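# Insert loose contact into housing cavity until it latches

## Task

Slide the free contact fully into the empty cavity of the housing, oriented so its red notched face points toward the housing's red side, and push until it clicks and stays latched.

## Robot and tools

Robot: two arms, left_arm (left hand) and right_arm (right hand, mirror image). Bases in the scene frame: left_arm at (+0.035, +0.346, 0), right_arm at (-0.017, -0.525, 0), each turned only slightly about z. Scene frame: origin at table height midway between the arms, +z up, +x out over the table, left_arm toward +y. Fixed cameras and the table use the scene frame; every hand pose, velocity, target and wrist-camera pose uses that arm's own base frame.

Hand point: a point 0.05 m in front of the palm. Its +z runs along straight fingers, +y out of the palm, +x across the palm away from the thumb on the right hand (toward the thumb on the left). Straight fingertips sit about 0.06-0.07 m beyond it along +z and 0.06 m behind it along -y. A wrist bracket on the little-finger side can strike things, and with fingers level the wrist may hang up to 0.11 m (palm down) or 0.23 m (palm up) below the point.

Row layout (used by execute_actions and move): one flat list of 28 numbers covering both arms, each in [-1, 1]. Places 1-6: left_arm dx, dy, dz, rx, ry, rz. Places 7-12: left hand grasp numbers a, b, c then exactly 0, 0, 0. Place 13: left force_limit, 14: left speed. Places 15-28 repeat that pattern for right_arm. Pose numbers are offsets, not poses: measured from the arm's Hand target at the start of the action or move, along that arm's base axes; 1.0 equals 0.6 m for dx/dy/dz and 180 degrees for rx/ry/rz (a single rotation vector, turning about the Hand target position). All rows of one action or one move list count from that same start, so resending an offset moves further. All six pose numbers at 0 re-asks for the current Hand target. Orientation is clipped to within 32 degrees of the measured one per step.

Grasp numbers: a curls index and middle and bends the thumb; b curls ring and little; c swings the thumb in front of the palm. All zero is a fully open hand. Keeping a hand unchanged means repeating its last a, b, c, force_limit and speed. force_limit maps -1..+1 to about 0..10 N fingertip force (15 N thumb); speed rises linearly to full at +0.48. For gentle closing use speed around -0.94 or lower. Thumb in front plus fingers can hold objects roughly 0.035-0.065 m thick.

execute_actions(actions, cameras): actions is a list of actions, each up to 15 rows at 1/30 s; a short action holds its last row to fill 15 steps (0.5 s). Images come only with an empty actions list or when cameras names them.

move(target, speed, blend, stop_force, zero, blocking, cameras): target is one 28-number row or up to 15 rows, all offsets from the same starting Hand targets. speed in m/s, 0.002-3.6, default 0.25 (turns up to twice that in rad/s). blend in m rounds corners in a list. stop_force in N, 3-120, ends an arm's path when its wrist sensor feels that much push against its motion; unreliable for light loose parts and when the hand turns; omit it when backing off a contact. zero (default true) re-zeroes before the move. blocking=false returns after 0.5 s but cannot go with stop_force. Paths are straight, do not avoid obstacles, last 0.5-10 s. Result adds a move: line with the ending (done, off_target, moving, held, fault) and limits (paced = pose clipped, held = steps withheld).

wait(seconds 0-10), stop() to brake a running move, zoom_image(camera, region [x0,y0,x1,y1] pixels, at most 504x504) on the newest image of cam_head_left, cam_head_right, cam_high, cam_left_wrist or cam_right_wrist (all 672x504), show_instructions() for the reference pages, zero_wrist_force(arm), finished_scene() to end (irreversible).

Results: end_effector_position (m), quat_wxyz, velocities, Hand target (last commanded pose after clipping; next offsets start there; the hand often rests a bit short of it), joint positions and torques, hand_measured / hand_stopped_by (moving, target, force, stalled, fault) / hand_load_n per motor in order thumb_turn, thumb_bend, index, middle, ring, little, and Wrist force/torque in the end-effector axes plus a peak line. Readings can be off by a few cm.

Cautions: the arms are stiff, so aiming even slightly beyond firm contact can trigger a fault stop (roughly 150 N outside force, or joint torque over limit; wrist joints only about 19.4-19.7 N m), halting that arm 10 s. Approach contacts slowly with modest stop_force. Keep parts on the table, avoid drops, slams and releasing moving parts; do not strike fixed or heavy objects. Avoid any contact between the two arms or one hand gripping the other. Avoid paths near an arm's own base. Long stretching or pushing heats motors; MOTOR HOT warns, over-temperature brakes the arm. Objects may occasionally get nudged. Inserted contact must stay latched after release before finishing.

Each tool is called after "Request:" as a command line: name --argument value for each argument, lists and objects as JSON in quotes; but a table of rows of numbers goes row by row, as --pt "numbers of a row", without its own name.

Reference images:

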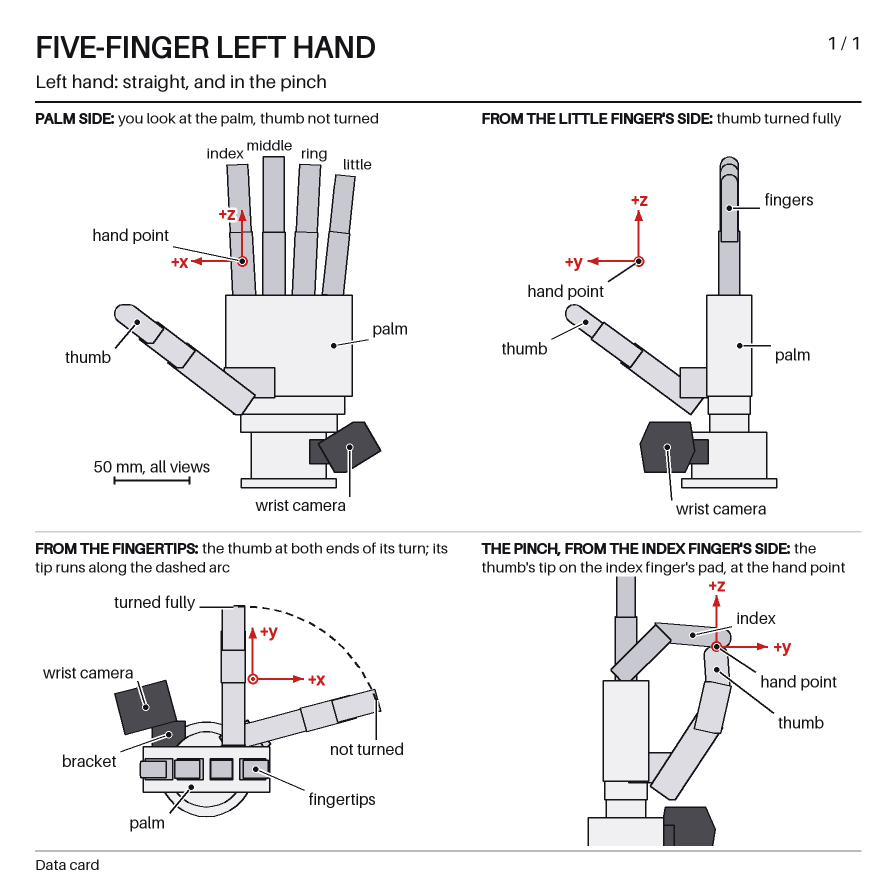

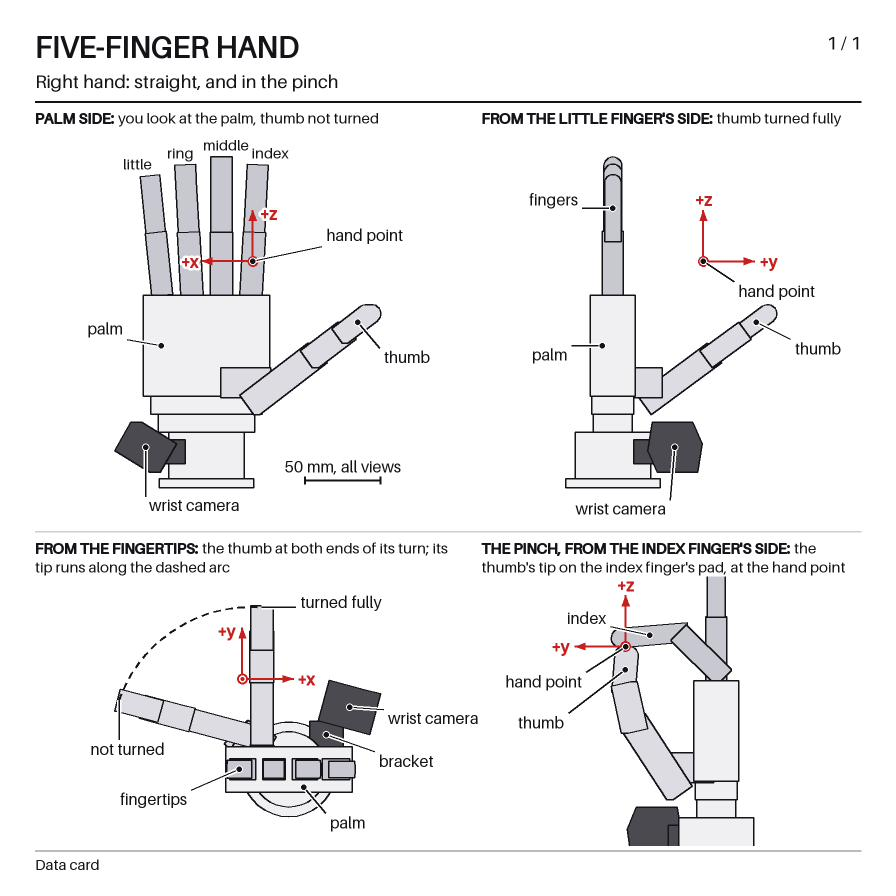

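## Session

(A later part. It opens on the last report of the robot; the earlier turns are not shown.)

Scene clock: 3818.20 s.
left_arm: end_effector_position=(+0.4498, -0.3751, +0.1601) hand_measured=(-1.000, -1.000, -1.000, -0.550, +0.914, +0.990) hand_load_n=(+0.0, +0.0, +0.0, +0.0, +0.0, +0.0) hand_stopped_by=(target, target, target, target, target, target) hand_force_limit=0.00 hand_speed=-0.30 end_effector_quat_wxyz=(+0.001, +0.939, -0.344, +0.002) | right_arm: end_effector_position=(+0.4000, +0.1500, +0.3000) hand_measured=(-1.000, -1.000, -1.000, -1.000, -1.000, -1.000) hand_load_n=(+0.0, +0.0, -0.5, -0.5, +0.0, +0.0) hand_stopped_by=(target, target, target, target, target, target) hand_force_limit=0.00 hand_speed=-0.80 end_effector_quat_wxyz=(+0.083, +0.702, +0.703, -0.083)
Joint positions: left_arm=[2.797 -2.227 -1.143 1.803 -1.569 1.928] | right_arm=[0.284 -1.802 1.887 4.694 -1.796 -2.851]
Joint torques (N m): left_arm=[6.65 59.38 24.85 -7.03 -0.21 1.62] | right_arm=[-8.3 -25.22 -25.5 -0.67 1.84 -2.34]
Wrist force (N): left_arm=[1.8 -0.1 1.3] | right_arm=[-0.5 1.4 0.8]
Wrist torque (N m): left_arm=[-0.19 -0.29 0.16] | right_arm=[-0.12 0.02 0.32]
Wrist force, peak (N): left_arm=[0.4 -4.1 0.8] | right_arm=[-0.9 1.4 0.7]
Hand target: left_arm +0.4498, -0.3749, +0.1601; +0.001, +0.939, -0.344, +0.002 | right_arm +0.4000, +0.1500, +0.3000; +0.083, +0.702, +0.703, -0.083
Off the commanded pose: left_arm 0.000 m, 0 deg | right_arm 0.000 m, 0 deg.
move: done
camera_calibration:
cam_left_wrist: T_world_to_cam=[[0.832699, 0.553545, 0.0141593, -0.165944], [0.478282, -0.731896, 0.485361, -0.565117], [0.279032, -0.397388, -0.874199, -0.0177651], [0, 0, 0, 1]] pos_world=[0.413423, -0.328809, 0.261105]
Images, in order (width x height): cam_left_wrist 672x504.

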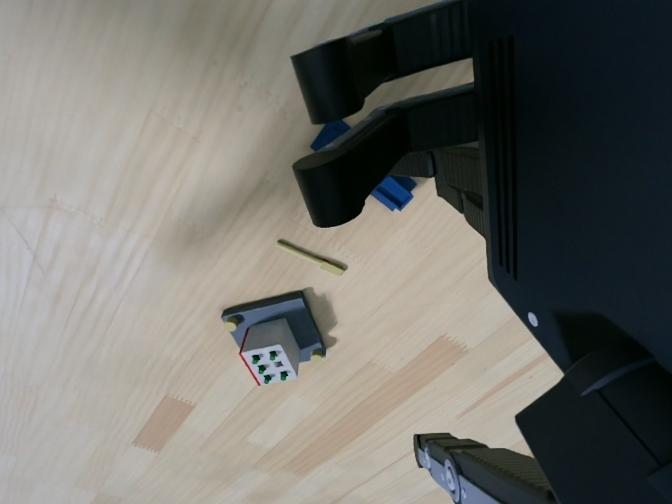

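Request:
wait --seconds 0.1 --cameras '["cam_high", "cam_head_left", "cam_head_right"]'

Request:
zoom_image --camera "cam_high" --region '[310, 300, 350, 335]'

Request:
zoom_image --camera "cam_head_right" --region '[240, 240, 380, 340]'

Request:
zoom_image --camera "cam_head_left" --region '[310, 230, 420, 310]'

Scene clock: 3843.13 s.
left_arm: end_effector_position=(+0.4498, -0.3749, +0.1601) hand_measured=(-1.000, -1.000, -1.000, -0.550, +0.914, +0.990) hand_load_n=(+0.0, +0.0, +0.0, +0.0, +0.0, +0.0) hand_stopped_by=(target, target, target, target, target, target) hand_force_limit=0.00 hand_speed=-0.30 end_effector_quat_wxyz=(+0.001, +0.939, -0.344, +0.002) | right_arm: end_effector_position=(+0.4000, +0.1500, +0.3000) hand_measured=(-1.000, -1.000, -1.000, -1.000, -1.000, -1.000) hand_load_n=(+0.0, +0.0, +0.0, +0.0, +0.0, +0.0) hand_stopped_by=(target, target, target, target, target, target) hand_force_limit=0.00 hand_speed=-0.80 end_effector_quat_wxyz=(+0.083, +0.702, +0.703, -0.083)
Joint positions: left_arm=[2.797 -2.227 -1.144 1.802 -1.569 1.928] | right_arm=[0.284 -1.802 1.887 4.694 -1.796 -2.851]
Joint torques (N m): left_arm=[8.23 62.88 16.9 -6.6 -1.77 1.44] | right_arm=[-8.62 -25.76 -25.09 -0.61 1.72 -2.37]
Wrist force (N): left_arm=[1.7 0.0 1.4] | right_arm=[-0.8 1.3 0.7]
Wrist torque (N m): left_arm=[-0.18 -0.27 0.16] | right_arm=[-0.14 0.06 0.30]
Wrist force, peak (N): left_arm=[2.0 0.4 1.5] | right_arm=[-1.0 1.3 0.7]
Hand target: left_arm +0.4498, -0.3749, +0.1601; +0.001, +0.939, -0.344, +0.002 | right_arm +0.4000, +0.1500, +0.3000; +0.083, +0.702, +0.703, -0.083
Off the commanded pose: left_arm 0.000 m, 0 deg | right_arm 0.000 m, 0 deg.
wait: 0.10 s; at rest from the start
Images, in order (width x height): cam_head_left 672x504, cam_head_right 672x504, cam_high 672x504.

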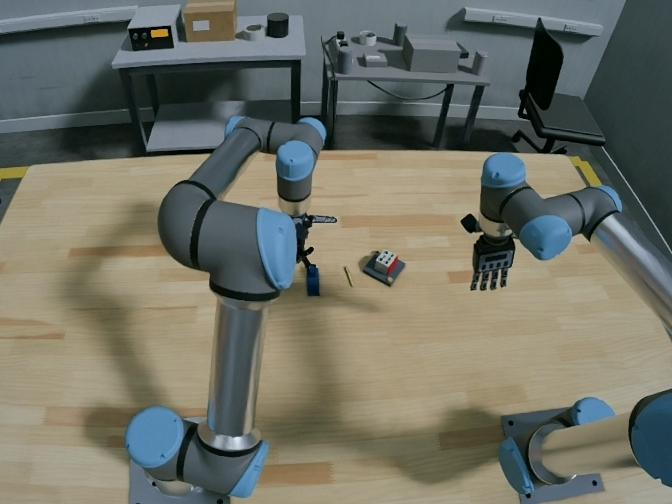

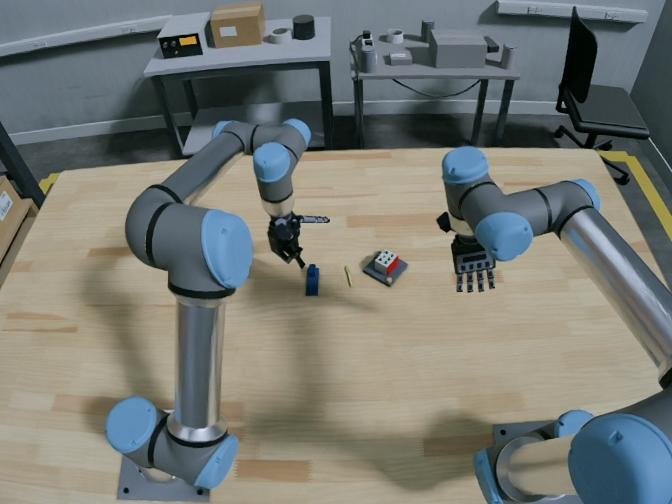

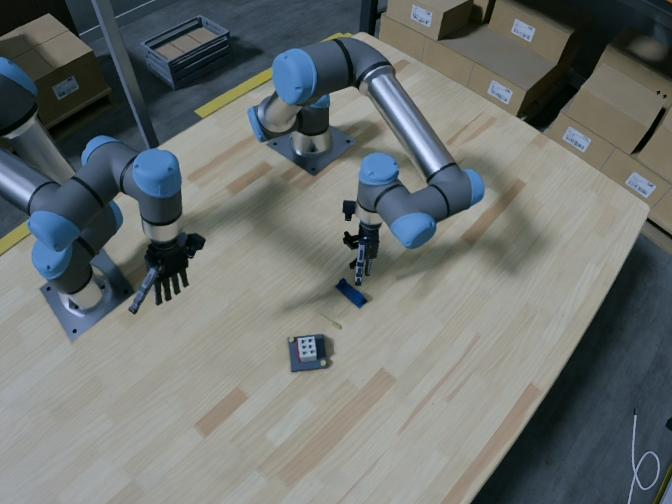

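Scaled by 12.600.

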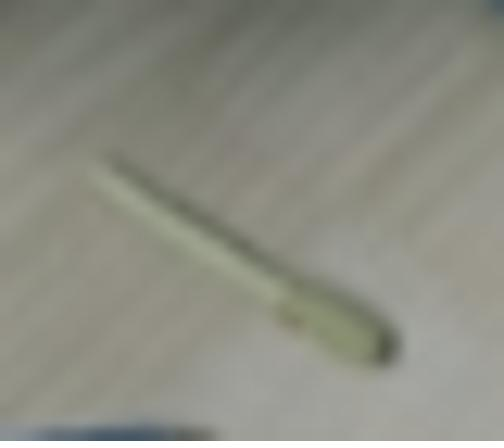

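Scaled by 3.600.

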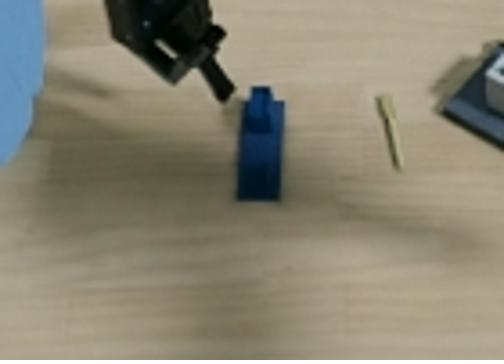

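Scaled by 4.582.

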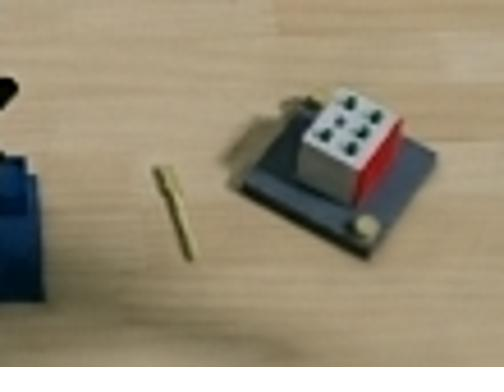

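Request:
move --pt "0.0287 -0.1085 -0.125 0 0 0 0.1 1 0 0 0 0 0 -0.3 0 0 0 0 0 0 0 0 0 0 0 0 0 -0.8" --speed 0.2 --cameras '["cam_left_wrist"]'

Request:
zoom_image --camera "cam_left_wrist" --region '[290, 180, 440, 290]'

Scene clock: 3875.97 s.
left_arm: end_effector_position=(+0.4670, -0.4400, +0.0852) hand_measured=(-1.000, -1.000, -1.000, -0.550, +0.914, +0.990) hand_load_n=(+0.0, +0.0, +0.0, +0.0, +0.0, +0.0) hand_stopped_by=(target, target, target, target, target, target) hand_force_limit=0.00 hand_speed=-0.30 end_effector_quat_wxyz=(+0.001, +0.939, -0.344, +0.002) | right_arm: end_effector_position=(+0.4000, +0.1500, +0.3000) hand_measured=(-1.000, -1.000, -1.000, -1.000, -1.000, -1.000) hand_load_n=(+0.0, +0.0, +0.0, +0.0, +0.0, +0.0) hand_stopped_by=(target, target, target, target, target, target) hand_force_limit=0.00 hand_speed=-0.80 end_effector_quat_wxyz=(+0.083, +0.702, +0.703, -0.083)
Joint positions: left_arm=[2.703 -2.416 -1.008 1.856 -1.569 1.834] | right_arm=[0.284 -1.802 1.887 4.694 -1.796 -2.851]
Joint torques (N m): left_arm=[1.64 54.68 24.14 -5.15 -1.68 0.71] | right_arm=[-9.08 -26.5 -25.39 -0.54 1.78 -2.29]
Wrist force (N): left_arm=[1.5 0.0 1.0] | right_arm=[-0.9 1.4 0.8]
Wrist torque (N m): left_arm=[-0.15 -0.25 0.25] | right_arm=[-0.13 0.08 0.29]
Wrist force, peak (N): left_arm=[2.7 1.1 2.7] | right_arm=[-1.0 1.4 0.8]
Hand target: left_arm +0.4671, -0.4400, +0.0851; +0.001, +0.939, -0.344, +0.002 | right_arm +0.4000, +0.1500, +0.3000; +0.083, +0.702, +0.703, -0.083
Off the commanded pose: left_arm 0.000 m, 0 deg | right_arm 0.000 m, 0 deg.
move: done
camera_calibration:
cam_left_wrist: T_world_to_cam=[[0.832775, 0.553429, 0.0142023, -0.143313], [0.478211, -0.732041, 0.485211, -0.58461], [0.278927, -0.39728, -0.874282, -0.113682], [0, 0, 0, 1]] pos_world=[0.430623, -0.393809, 0.186305]
Images, in order (width x height): cam_left_wrist 672x504.

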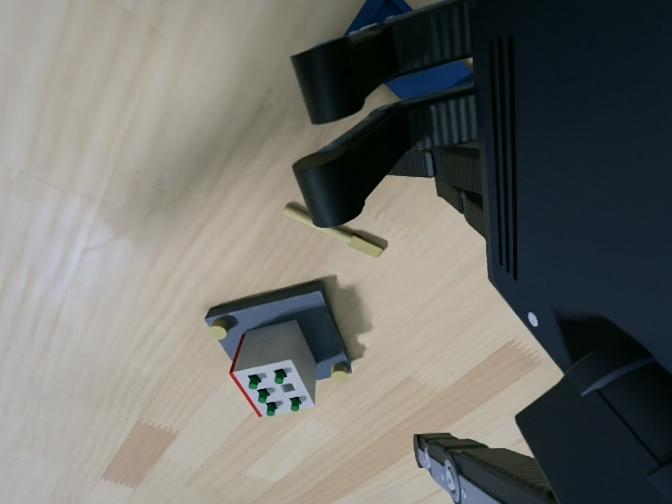

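Scaled by 3.360.

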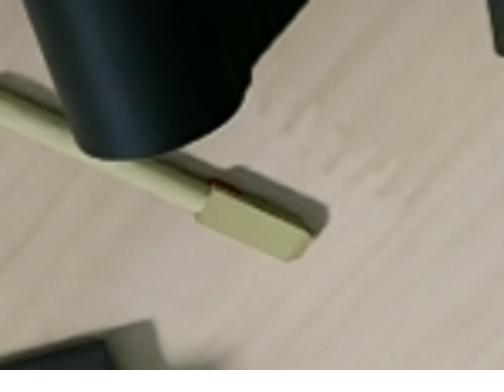

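Request:
zoom_image --camera "cam_left_wrist" --region '[342, 225, 392, 262]'

Scaled by 10.080.

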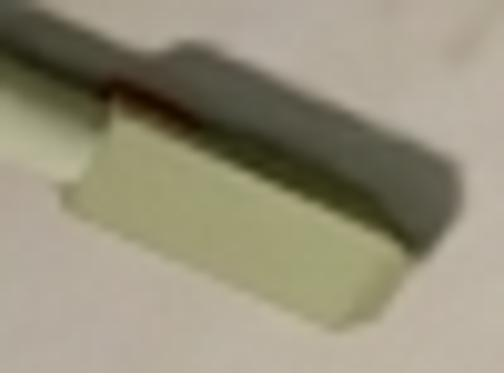

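Request:
move --pt "0 0 0.0417 0 0 0 0.1 1 0 0 0 0 0 -0.3 0 0 0 0 0 0 0 0 0 0 0 0 0 -0.8" --pt "-0.0385 -0.0867 0.0417 0 0 0.528 0.1 1 0 0 0 0 0 -0.3 0 0 0 0 0 0 0 0 0 0 0 0 0 -0.8" --speed 0.3 --blend 0.01 --cameras '["cam_left_wrist"]'

Request:
zoom_image --camera "cam_left_wrist" --region '[260, 190, 410, 310]'

Scene clock: 3920.57 s.
left_arm: end_effector_position=(+0.4439, -0.4921, +0.1101) hand_measured=(-1.000, -1.000, -1.000, -0.550, +0.914, +0.990) hand_load_n=(+0.0, +0.0, +0.0, +0.0, +0.0, +0.5) hand_stopped_by=(target, target, target, target, target, target) hand_force_limit=0.00 hand_speed=-0.30 end_effector_quat_wxyz=(-0.001, +0.888, +0.460, +0.002) end_effector_velocity=(+0.000, +0.000, -0.001) end_effector_angular_velocity=(+0.000, +0.001, +0.006) | right_arm: end_effector_position=(+0.4000, +0.1500, +0.3000) hand_measured=(-1.000, -1.000, -1.000, -1.000, -1.000, -1.000) hand_load_n=(+0.0, +0.0, +0.0, +0.0, +0.0, +0.0) hand_stopped_by=(target, target, target, target, target, target) hand_force_limit=0.00 hand_speed=-0.80 end_effector_quat_wxyz=(+0.083, +0.702, +0.703, -0.083)
Joint positions: left_arm=[2.452 -2.406 -0.96 1.796 -1.574 -0.075] | right_arm=[0.284 -1.802 1.887 4.694 -1.796 -2.851]
Joint velocities: left_arm=[-0.001 0 -0.001 0.001 0 -0.006] | right_arm=[within noise]
Joint torques (N m): left_arm=[8.18 69.06 19.32 -0.95 -0.68 -1.52] | right_arm=[-8.52 -26.05 -25.85 -0.68 1.85 -2.23]
Wrist force (N): left_arm=[1.6 -0.1 1.4] | right_arm=[-0.7 1.2 0.7]
Wrist torque (N m): left_arm=[-0.20 -0.25 0.27] | right_arm=[-0.14 0.05 0.30]
Wrist force, peak (N): left_arm=[1.6 0.2 3.2] | right_arm=[-0.9 1.3 1.0]
Hand target: left_arm +0.4440, -0.4921, +0.1101; +0.000, +0.888, +0.460, +0.002 | right_arm +0.4000, +0.1500, +0.3000; +0.083, +0.702, +0.703, -0.083
Off the commanded pose: left_arm 0.000 m, 0 deg | right_arm 0.000 m, 0 deg.
move: done
camera_calibration:
cam_left_wrist: T_world_to_cam=[[-0.624224, 0.781113, 0.0143576, 0.663229], [0.687397, 0.540412, 0.485221, -0.0903682], [0.371254, 0.312756, -0.874273, 0.202201], [0, 0, 0, 1]] pos_world=[0.401054, -0.53246, 0.211105]
Images, in order (width x height): cam_left_wrist 672x504.

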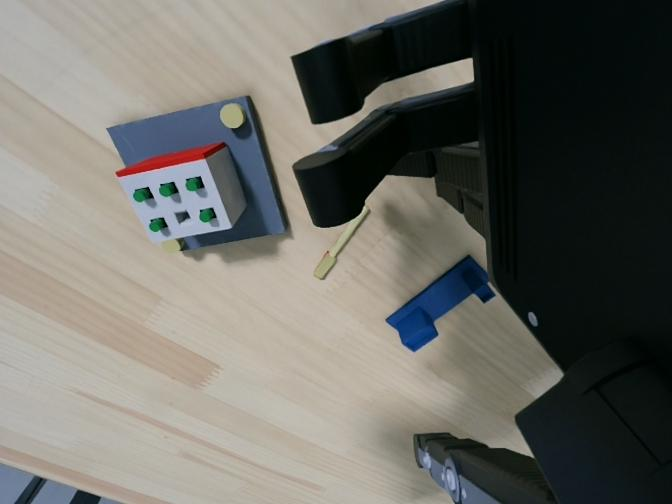

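Scaled by 3.360.

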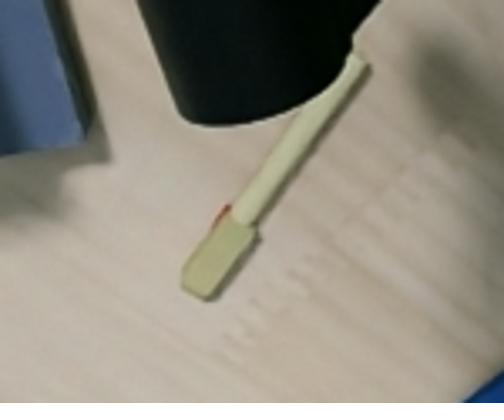

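Request:
zoom_image --camera "cam_left_wrist" --region '[308, 244, 346, 284]'

Scaled by 12.600.

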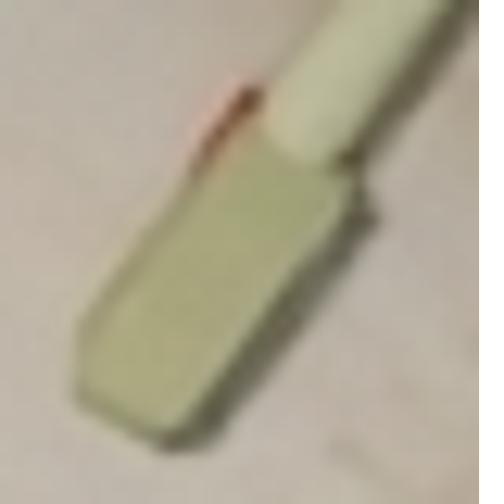

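Request:
move --pt "0.0088 -0.0803 0 0 0 -0.3056 0.1 1 0 0 0 0 0 -0.3 0 0 0 0 0 0 0 0 0 0 0 0 0 -0.8" --speed 0.3 --cameras '["cam_left_wrist", "cam_high"]'

Request:
zoom_image --camera "cam_high" --region '[290, 270, 390, 350]'

Scene clock: 4279.83 s.
left_arm: end_effector_position=(+0.4493, -0.5402, +0.1101) hand_measured=(-1.000, -1.000, -1.000, -0.550, +0.914, +0.990) hand_load_n=(+0.0, -0.5, +0.0, +0.0, +0.0, +0.0) hand_stopped_by=(target, target, target, target, target, target) hand_force_limit=0.00 hand_speed=-0.30 end_effector_quat_wxyz=(+0.000, +1.000, -0.001, +0.002) | right_arm: end_effector_position=(+0.4000, +0.1500, +0.3000) hand_measured=(-1.000, -1.000, -1.000, -1.000, -1.000, -1.000) hand_load_n=(+0.0, -0.5, +0.0, +0.0, +0.0, +0.0) hand_stopped_by=(target, target, target, target, target, target) hand_force_limit=0.00 hand_speed=-0.80 end_effector_quat_wxyz=(+0.083, +0.702, +0.703, -0.083)
Joint positions: left_arm=[2.498 -2.478 -0.827 1.737 -1.572 0.93] | right_arm=[0.284 -1.802 1.887 4.694 -1.796 -2.851]
Joint torques (N m): left_arm=[-4.94 72.12 19.86 -0.96 1.19 1.74] | right_arm=[-8.36 -25.92 -25.72 -0.54 1.84 -2.17]
Wrist force (N): left_arm=[1.6 0.1 1.1] | right_arm=[-0.6 1.4 0.5]
Wrist torque (N m): left_arm=[-0.14 -0.26 0.16] | right_arm=[-0.11 0.04 0.31]
Wrist force, peak (N): left_arm=[2.2 0.1 1.2] | right_arm=[-0.8 1.4 0.9]
Hand target: left_arm +0.4492, -0.5402, +0.1101; +0.000, +1.000, -0.002, +0.002 | right_arm +0.4000, +0.1500, +0.3000; +0.083, +0.702, +0.703, -0.083
Off the commanded pose: left_arm 0.000 m, 0 deg | right_arm 0.000 m, 0 deg.
move: done
camera_calibration:
cam_left_wrist: T_world_to_cam=[[0.281273, 0.959523, 0.0142142, 0.393715], [0.837196, -0.2526, 0.485074, -0.563773], [0.46903, -0.124538, -0.874357, -0.0649283], [0, 0, 0, 1]] pos_world=[0.391701, -0.528273, 0.211105]
Images, in order (width x height): cam_high 672x504, cam_left_wrist 672x504.

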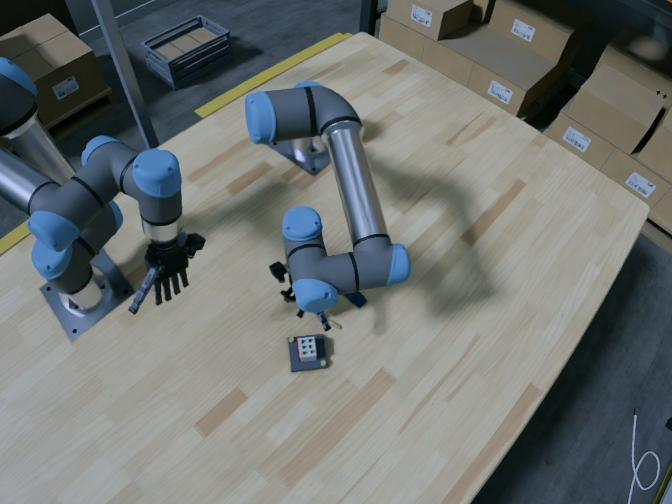

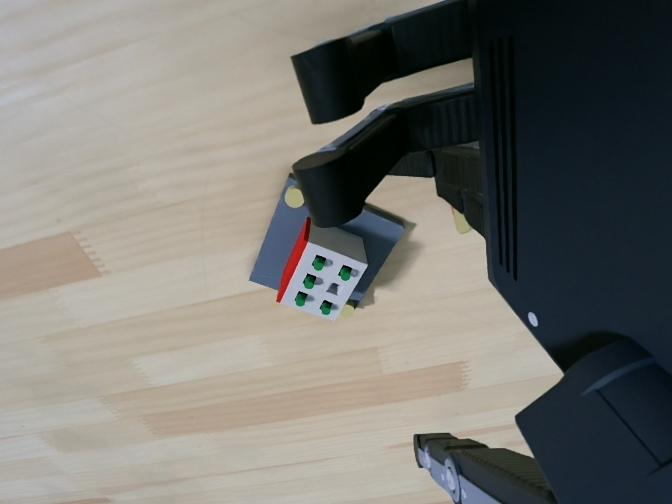

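Scaled by 5.040.

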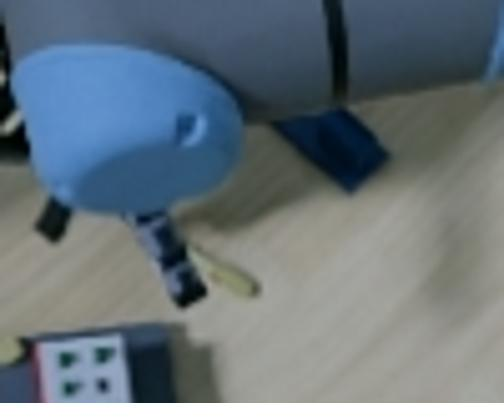

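Request:
move --pt "0 0 -0.0718 0 0 0 0.1 1 0 0 0 0 0 -0.3 0 0 0 0 0 0 0 0 0 0 0 0 0 -0.8" --speed 0.04 --stop_force 5

Scene clock: 4314.23 s.
left_arm: end_effector_position=(+0.4492, -0.5402, +0.0670) hand_measured=(-1.000, -1.000, -1.000, -0.550, +0.914, +0.990) hand_load_n=(+0.0, +0.0, +0.0, +0.0, +0.0, +0.0) hand_stopped_by=(target, target, target, target, target, target) hand_force_limit=0.00 hand_speed=-0.30 end_effector_quat_wxyz=(+0.000, +1.000, -0.002, +0.002) | right_arm: end_effector_position=(+0.4000, +0.1500, +0.3000) hand_measured=(-1.000, -1.000, -1.000, -1.000, -1.000, -1.000) hand_load_n=(+0.0, +0.0, +0.0, +0.0, +0.0, +0.0) hand_stopped_by=(target, target, target, target, target, target) hand_force_limit=0.00 hand_speed=-0.80 end_effector_quat_wxyz=(+0.083, +0.702, +0.703, -0.083)
Joint positions: left_arm=[2.498 -2.505 -0.888 1.825 -1.572 0.931] | right_arm=[0.284 -1.802 1.887 4.694 -1.796 -2.851]
Joint torques (N m): left_arm=[-5.51 73.22 33.42 -6.53 -0.46 0.63] | right_arm=[-8.29 -25.42 -25.62 -0.56 1.84 -2.28]
Wrist force (N): left_arm=[1.6 -0.1 1.3] | right_arm=[-0.7 1.3 0.6]
Wrist torque (N m): left_arm=[-0.18 -0.25 0.15] | right_arm=[-0.13 0.05 0.30]
Wrist force, peak (N): left_arm=[2.1 -0.2 1.5] | right_arm=[-0.9 1.3 1.1]
Hand target: left_arm +0.4492, -0.5402, +0.0670; +0.000, +1.000, -0.002, +0.002 | right_arm +0.4000, +0.1500, +0.3000; +0.083, +0.702, +0.703, -0.083
Off the commanded pose: left_arm 0.000 m, 0 deg | right_arm 0.000 m, 0 deg.
move: done

Request:
move --pt "-0.0017 0.0148 0 0 0 0 0.1 1 0 0 0 0 0 -0.3 0 0 0 0 0 0 0 0 0 0 0 0 0 -0.8" --pt "-0.0058 0.0397 0 0 0 0 0.1 1 0 0 0 0 0 -0.3 0 0 0 0 0 0 0 0 0 0 0 0 0 -0.8" --pt "-0.0025 0.0672 0 0 0 0 0.1 1 0 0 0 0 0 -0.3 0 0 0 0 0 0 0 0 0 0 0 0 0 -0.8" --pt "0.0112 0.0938 0 0 0 0 0.1 1 0 0 0 0 0 -0.3 0 0 0 0 0 0 0 0 0 0 0 0 0 -0.8" --speed 0.025 --stop_force 8 --cameras '["cam_left_wrist", "cam_high", "cam_head_right"]'

Request:
zoom_image --camera "cam_high" --region '[290, 270, 390, 350]'

Request:
zoom_image --camera "cam_head_right" --region '[270, 220, 400, 310]'

Scene clock: 4334.93 s.
left_arm: end_effector_position=(+0.4560, -0.4840, +0.0670) hand_measured=(-1.000, -1.000, -1.000, -0.550, +0.914, +0.990) hand_load_n=(+0.0, +0.0, +0.0, +0.0, +0.0, +0.0) hand_stopped_by=(target, target, target, target, target, target) hand_force_limit=0.00 hand_speed=-0.30 end_effector_quat_wxyz=(+0.000, +1.000, -0.002, +0.002) | right_arm: end_effector_position=(+0.4000, +0.1500, +0.3000) hand_measured=(-1.000, -1.000, -1.000, -1.000, -1.000, -1.000) hand_load_n=(+0.5, +0.0, +0.0, +0.0, +0.0, +0.0) hand_stopped_by=(target, target, target, target, target, target) hand_force_limit=0.00 hand_speed=-0.80 end_effector_quat_wxyz=(+0.083, +0.702, +0.703, -0.083)
Joint positions: left_arm=[2.582 -2.404 -1.078 1.914 -1.572 1.014] | right_arm=[0.284 -1.802 1.887 4.694 -1.796 -2.851]
Joint torques (N m): left_arm=[-7.76 53.99 32.33 -6.67 1.65 -1.56] | right_arm=[-8.51 -25.06 -26.54 -0.65 1.66 -2.32]
Wrist force (N): left_arm=[1.6 0.0 1.6] | right_arm=[-0.9 1.3 0.9]
Wrist torque (N m): left_arm=[-0.19 -0.23 0.16] | right_arm=[-0.14 0.07 0.29]
Wrist force, peak (N): left_arm=[2.0 -0.1 1.6] | right_arm=[-0.6 1.5 0.9]
Hand target: left_arm +0.4560, -0.4840, +0.0670; +0.000, +1.000, -0.002, +0.002 | right_arm +0.4000, +0.1500, +0.3000; +0.083, +0.702, +0.703, -0.083
Off the commanded pose: left_arm 0.000 m, 0 deg | right_arm 0.000 m, 0 deg.
move: done
camera_calibration:
cam_left_wrist: T_world_to_cam=[[0.281636, 0.959416, 0.0142379, 0.338221], [0.837013, -0.252906, 0.48523, -0.5344], [0.469138, -0.124741, -0.874271, -0.0988095], [0, 0, 0, 1]] pos_world=[0.3984, -0.471973, 0.168105]
Images, in order (width x height): cam_head_right 672x504, cam_high 672x504, cam_left_wrist 672x504.

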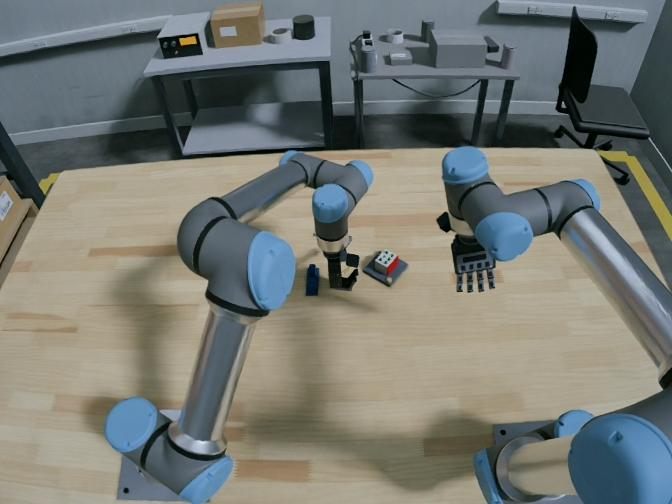

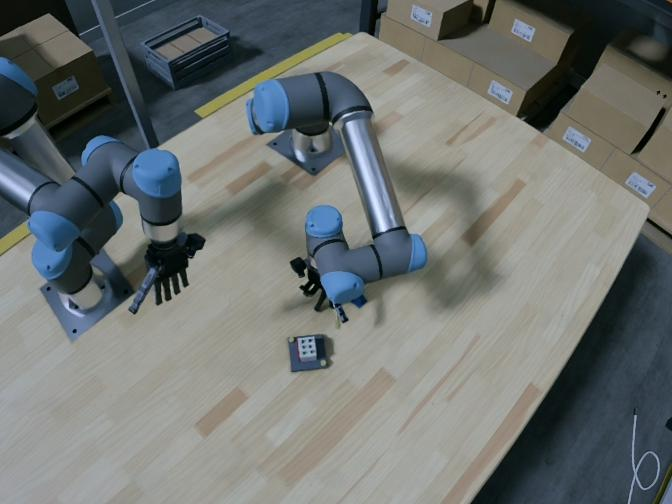

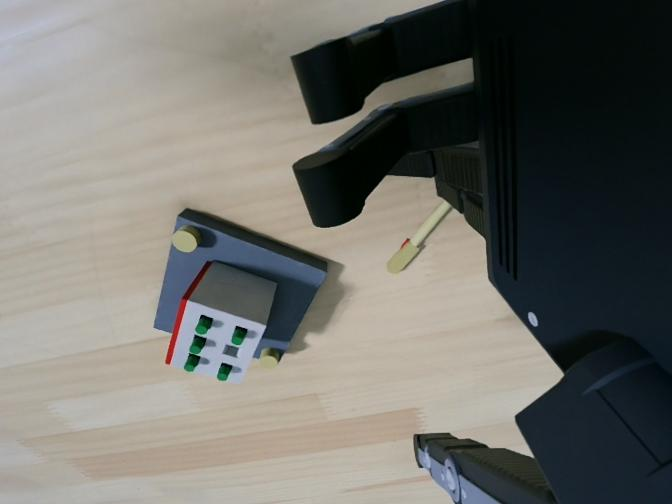

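Scaled by 5.040.

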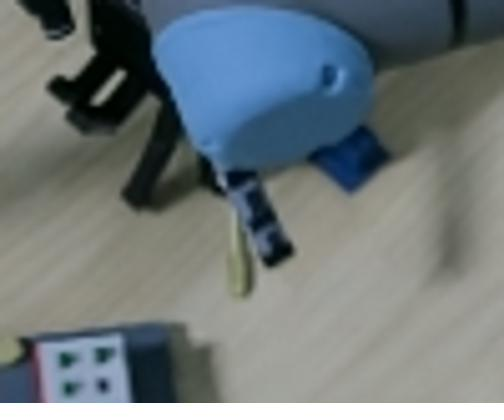

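Scaled by 3.877.

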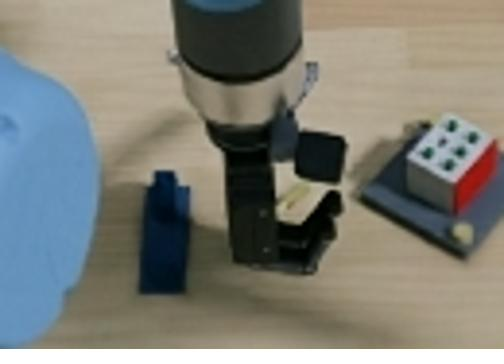

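Request:
zoom_image --camera "cam_left_wrist" --region '[375, 190, 475, 280]'

Request:
zoom_image --camera "cam_left_wrist" --region '[382, 230, 427, 276]'

Scaled by 5.040.

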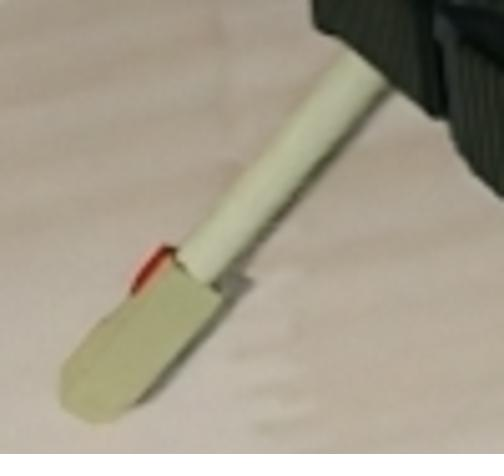

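Scaled by 10.957.

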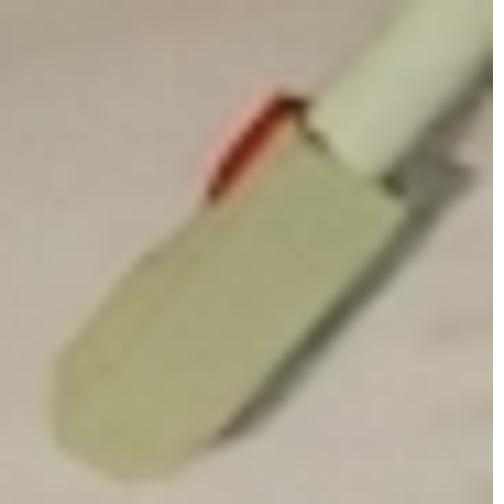

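Request:
move --pt "0 0 0.0333 0 0 0 0.1 1 0 0 0 0 0 -0.3 0 0 0 0 0 0 0 0 0 0 0 0 0 -0.8" --pt "0.0373 0.0333 0.0333 0 0 0 0.1 1 0 0 0 0 0 -0.3 0 0 0 0 0 0 0 0 0 0 0 0 0 -0.8" --pt "0.0373 0.0333 0 0 0 0 0.1 1 0 0 0 0 0 -0.3 0 0 0 0 0 0 0 0 0 0 0 0 0 -0.8" --pt "0.0088 0.0103 0 0 0 0 0.1 1 0 0 0 0 0 -0.3 0 0 0 0 0 0 0 0 0 0 0 0 0 -0.8" --pt "-0.0077 -0.0165 0 0 0 0 0.1 1 0 0 0 0 0 -0.3 0 0 0 0 0 0 0 0 0 0 0 0 0 -0.8" --pt "-0.0117 -0.032 0 0 0 0 0.1 1 0 0 0 0 0 -0.3 0 0 0 0 0 0 0 0 0 0 0 0 0 -0.8" --speed '[0.08,0.08,0.04,0.025,0.025,0.025]' --stop_force 8 --cameras '["cam_left_wrist", "cam_high"]'

Request:
zoom_image --camera "cam_high" --region '[290, 270, 390, 350]'

Scene clock: 4740.50 s.
left_arm: end_effector_position=(+0.4489, -0.5032, +0.0670) hand_measured=(-1.000, -1.000, -1.000, -0.550, +0.914, +0.990) hand_load_n=(+0.0, +0.0, +0.0, +0.0, +0.0, +0.0) hand_stopped_by=(target, target, target, target, target, target) hand_force_limit=0.00 hand_speed=-0.30 end_effector_quat_wxyz=(+0.000, +1.000, -0.002, +0.002) | right_arm: end_effector_position=(+0.4000, +0.1500, +0.3000) hand_measured=(-1.000, -1.000, -1.000, -1.000, -1.000, -1.000) hand_load_n=(+0.0, +0.0, +0.0, +0.0, +0.0, +0.0) hand_stopped_by=(target, target, target, target, target, target) hand_force_limit=0.00 hand_speed=-0.80 end_effector_quat_wxyz=(+0.083, +0.702, +0.703, -0.083)
Joint positions: left_arm=[2.548 -2.427 -1.034 1.894 -1.572 0.98] | right_arm=[0.284 -1.802 1.887 4.694 -1.796 -2.851]
Joint torques (N m): left_arm=[8.94 69.56 16.58 -1.01 -1.56 1.6] | right_arm=[-7.82 -25.25 -26.62 -0.62 1.71 -2.23]
Wrist force (N): left_arm=[1.6 -0.3 1.4] | right_arm=[-0.6 1.2 0.9]
Wrist torque (N m): left_arm=[-0.22 -0.24 0.27] | right_arm=[-0.16 0.03 0.30]
Wrist force, peak (N): left_arm=[1.8 0.0 2.5] | right_arm=[-0.7 1.5 0.9]
Hand target: left_arm +0.4489, -0.5032, +0.0670; +0.000, +1.000, -0.002, +0.002 | right_arm +0.4000, +0.1500, +0.3000; +0.083, +0.702, +0.703, -0.083
Off the commanded pose: left_arm 0.000 m, 0 deg | right_arm 0.000 m, 0 deg.
move: done
camera_calibration:
cam_left_wrist: T_world_to_cam=[[0.281636, 0.959416, 0.0142379, 0.358642], [0.837013, -0.252906, 0.48523, -0.533313], [0.469138, -0.124741, -0.874271, -0.0978737], [0, 0, 0, 1]] pos_world=[0.3913, -0.491173, 0.168105]
Images, in order (width x height): cam_high 672x504, cam_left_wrist 672x504.

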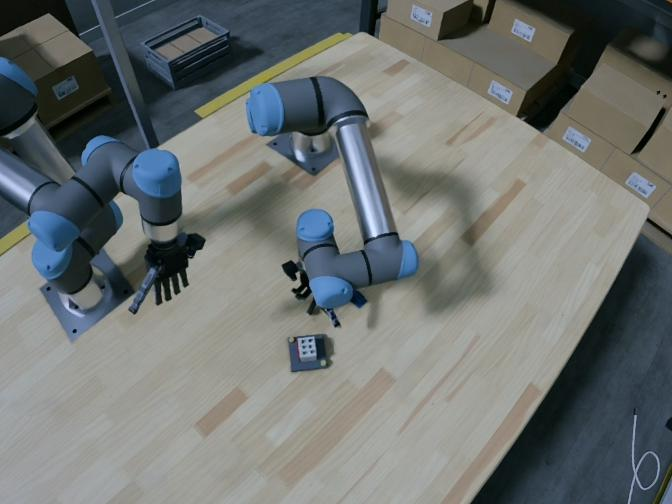

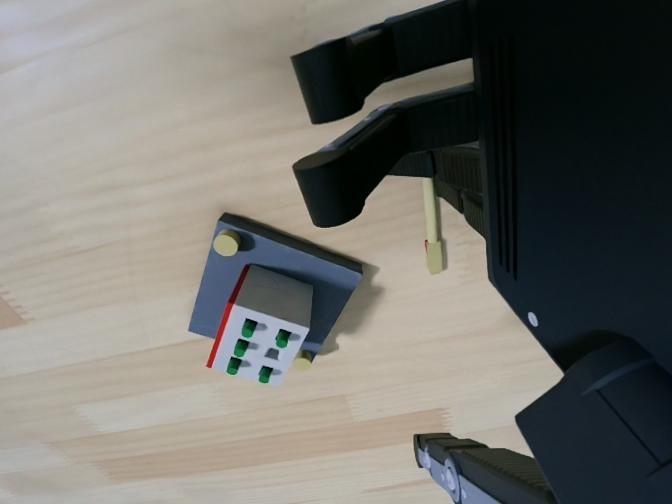

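Scaled by 5.040.

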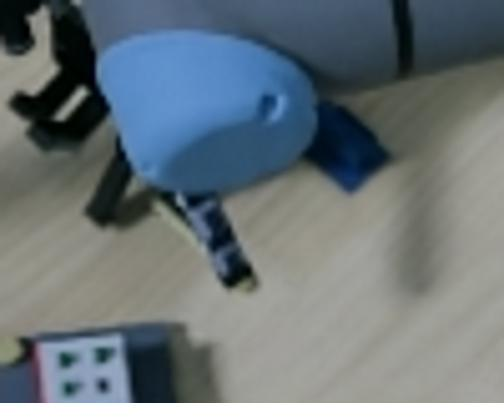

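Request:
wait --seconds 0 --cameras '["cam_left_wrist"]'

Scene clock: 4899.53 s.
left_arm: end_effector_position=(+0.4489, -0.5032, +0.0670) hand_measured=(-1.000, -1.000, -1.000, -0.550, +0.914, +0.990) hand_load_n=(+0.0, +0.0, +0.0, +0.0, +0.0, +0.0) hand_stopped_by=(target, target, target, target, target, target) hand_force_limit=0.00 hand_speed=-0.30 end_effector_quat_wxyz=(+0.000, +1.000, -0.002, +0.002) | right_arm: end_effector_position=(+0.4000, +0.1500, +0.3000) hand_measured=(-1.000, -1.000, -1.000, -1.000, -1.000, -1.000) hand_load_n=(+0.0, +0.0, +0.0, +0.0, +0.0, +0.0) hand_stopped_by=(target, target, target, target, target, target) hand_force_limit=0.00 hand_speed=-0.80 end_effector_quat_wxyz=(+0.083, +0.702, +0.703, -0.083)
Joint positions: left_arm=[2.548 -2.427 -1.034 1.894 -1.572 0.98] | right_arm=[0.284 -1.802 1.887 4.694 -1.796 -2.851]
Joint torques (N m): left_arm=[7.94 69.97 16.79 -1.04 -0.77 1.46] | right_arm=[-7.78 -25.62 -26.85 -0.56 1.83 -2.28]
Wrist force (N): left_arm=[1.7 -0.3 1.2] | right_arm=[-0.9 1.2 0.7]
Wrist torque (N m): left_arm=[-0.20 -0.26 0.28] | right_arm=[-0.15 0.07 0.29]
Wrist force, peak (N): left_arm=[1.8 0.1 1.6] | right_arm=[-0.7 1.5 0.9]
Hand target: left_arm +0.4489, -0.5032, +0.0670; +0.000, +1.000, -0.002, +0.002 | right_arm +0.4000, +0.1500, +0.3000; +0.083, +0.702, +0.703, -0.083
Off the commanded pose: left_arm 0.000 m, 0 deg | right_arm 0.000 m, 0 deg.
camera_calibration:
cam_left_wrist: T_world_to_cam=[[0.281636, 0.959416, 0.0142379, 0.358642], [0.837013, -0.252906, 0.48523, -0.533313], [0.469138, -0.124741, -0.874271, -0.0978737], [0, 0, 0, 1]] pos_world=[0.3913, -0.491173, 0.168105]
Images, in order (width x height): cam_left_wrist 672x504.

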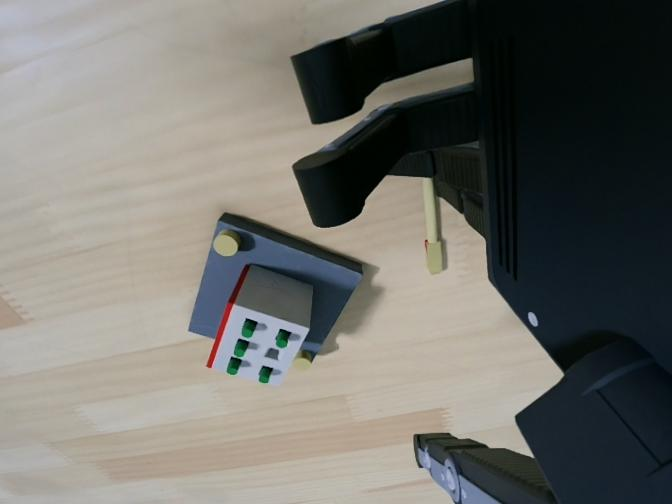

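Request:
move --pt "-0.0148 0.072 0.1217 0 0 0 0.7 1 0.775 0 0 0 0 -0.3 0 0 0 0 0 0 0 0 0 0 0 0 0 -0.8" --pt "-0.0482 0.1387 0.1383 0 0 0.77 0.7 1 0.775 0 0 0 0 -0.3 0 0 0 0 0 0 0 0 0 0 0 0 0 -0.8" --pt "0.0775 0.0572 0.0717 -0.513 0.2396 0.6369 0.7 1 0.775 0 0 0 0 -0.3 0 0 0 0 0 0 0 0 0 0 0 0 0 -0.8" --speed 0.3 --blend '[0.02,0.02,0]' --cameras '["cam_left_wrist","cam_high"]'

Scene clock: 4922.10 s.
left_arm: end_effector_position=(+0.4955, -0.4688, +0.1100) hand_measured=(+0.550, -0.504, +0.200, +0.534, +1.000, +0.930) hand_load_n=(+0.5, +0.0, +0.0, +0.0, +0.0, +0.0) hand_stopped_by=(target, target, target, target, target, target) hand_force_limit=0.00 hand_speed=-0.30 end_effector_quat_wxyz=(+0.585, +0.232, +0.728, -0.272) end_effector_velocity=(+0.001, +0.000, +0.001) end_effector_angular_velocity=(-0.003, -0.004, +0.000) | right_arm: end_effector_position=(+0.4000, +0.1500, +0.3000) hand_measured=(-1.000, -1.000, -1.000, -1.000, -1.000, -1.000) hand_load_n=(+0.0, +0.0, +0.0, +0.0, +0.0, +0.0) hand_stopped_by=(target, target, target, target, target, target) hand_force_limit=0.00 hand_speed=-0.80 end_effector_quat_wxyz=(+0.083, +0.702, +0.703, -0.083)
Joint positions: left_arm=[2.554 -1.952 -1.947 3.728 -1.418 -1.672] | right_arm=[0.284 -1.802 1.887 4.694 -1.796 -2.851]
Joint velocities: left_arm=[0 0 -0.001 0.006 0 -0.001] | right_arm=[within noise]
Joint torques (N m): left_arm=[1.53 46.99 20.42 3.83 -1.27 1.11] | right_arm=[-7.88 -25.17 -26.64 -0.52 1.73 -2.13]
Wrist force (N): left_arm=[3.0 -0.1 1.4] | right_arm=[-0.7 1.2 0.9]
Wrist torque (N m): left_arm=[-0.11 -0.50 0.47] | right_arm=[-0.16 0.03 0.30]
Wrist force, peak (N): left_arm=[4.4 -0.3 0.5] | right_arm=[-1.1 1.5 0.9]
Hand target: left_arm +0.4954, -0.4688, +0.1100; +0.585, +0.232, +0.728, -0.272 | right_arm +0.4000, +0.1500, +0.3000; +0.083, +0.702, +0.703, -0.083
Off the commanded pose: left_arm 0.000 m, 0 deg | right_arm 0.000 m, 0 deg.
move: done
camera_calibration:
cam_left_wrist: T_world_to_cam=[[-0.69751, -0.700707, -0.149965, 0.036928], [-0.360599, 0.524083, -0.77156, 0.511473], [0.619231, -0.484094, -0.618227, -0.348879], [0, 0, 0, 1]] pos_world=[0.426231, -0.411069, 0.184484]
Images, in order (width x height): cam_high 672x504, cam_left_wrist 672x504.

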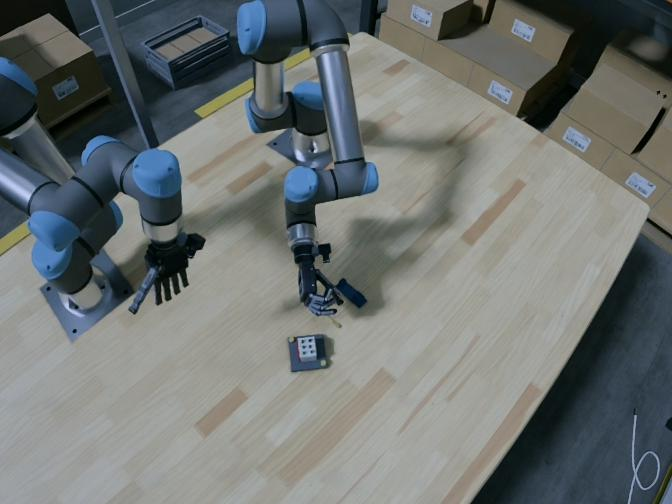

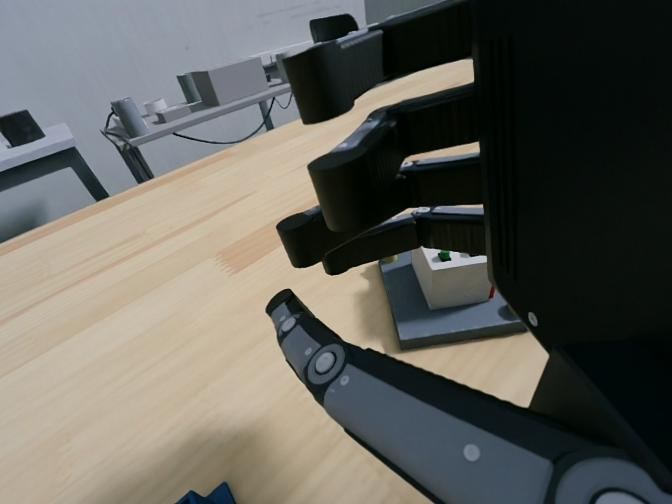

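Request:
move --target '[-0.0708,-0.0685,-0.1083,0,0,0,0.7,1,0.775,0,0,0,0,-0.3,0,0,0,0,0,0,0,0,0,0,0,0,0,-0.8]' --speed 0.2 --cameras '["cam_left_wrist"]'

Request:
zoom_image --camera "cam_left_wrist" --region '[100, 260, 340, 440]'

Scene clock: 4977.77 s.
left_arm: end_effector_position=(+0.4531, -0.5100, +0.0452) hand_measured=(+0.550, -0.504, +0.200, +0.534, +1.000, +0.930) hand_load_n=(+0.5, +0.0, +0.0, +0.0, +0.0, +0.0) hand_stopped_by=(target, target, target, target, target, target) hand_force_limit=0.00 hand_speed=-0.30 end_effector_quat_wxyz=(+0.585, +0.232, +0.728, -0.272) | right_arm: end_effector_position=(+0.4000, +0.1500, +0.3000) hand_measured=(-1.000, -1.000, -1.000, -1.000, -1.000, -1.000) hand_load_n=(+0.0, +0.0, -0.5, -0.5, +0.0, +0.0) hand_stopped_by=(target, target, target, target, target, target) hand_force_limit=0.00 hand_speed=-0.80 end_effector_quat_wxyz=(+0.083, +0.702, +0.703, -0.083)
Joint positions: left_arm=[2.418 -2.089 -1.959 3.88 -1.552 -1.695] | right_arm=[0.284 -1.802 1.887 4.694 -1.796 -2.851]
Joint torques (N m): left_arm=[-4.06 36.73 12.42 1.28 0.04 1.69] | right_arm=[-8.31 -25.51 -26.32 -0.58 1.74 -2.25]
Wrist force (N): left_arm=[2.9 -0.1 1.1] | right_arm=[-0.6 1.2 0.8]
Wrist torque (N m): left_arm=[-0.08 -0.50 0.46] | right_arm=[-0.16 0.02 0.30]
Wrist force, peak (N): left_arm=[4.6 -1.3 1.3] | right_arm=[-0.8 1.3 1.0]
Hand target: left_arm +0.4530, -0.5099, +0.0451; +0.585, +0.232, +0.728, -0.272 | right_arm +0.4000, +0.1500, +0.3000; +0.083, +0.702, +0.703, -0.083
Off the commanded pose: left_arm 0.000 m, 0 deg | right_arm 0.000 m, 0 deg.
move: done
camera_calibration:
cam_left_wrist: T_world_to_cam=[[-0.697515, -0.70071, -0.149926, -0.0312374], [-0.360389, 0.523882, -0.771795, 0.467547], [0.619348, -0.484307, -0.617944, -0.382694], [0, 0, 0, 1]] pos_world=[0.383731, -0.452169, 0.119684]
Images, in order (width x height): cam_left_wrist 672x504.

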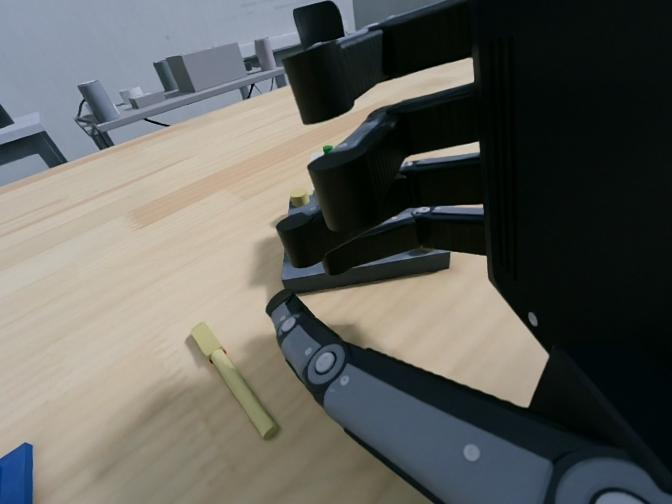

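Scaled by 2.100.

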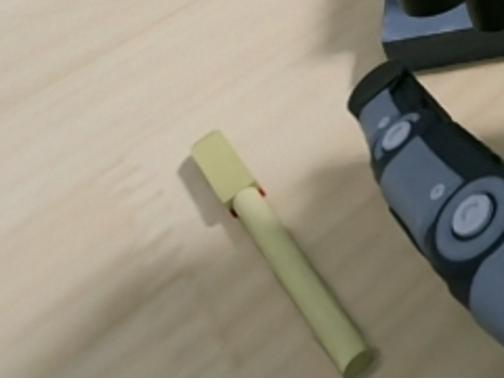

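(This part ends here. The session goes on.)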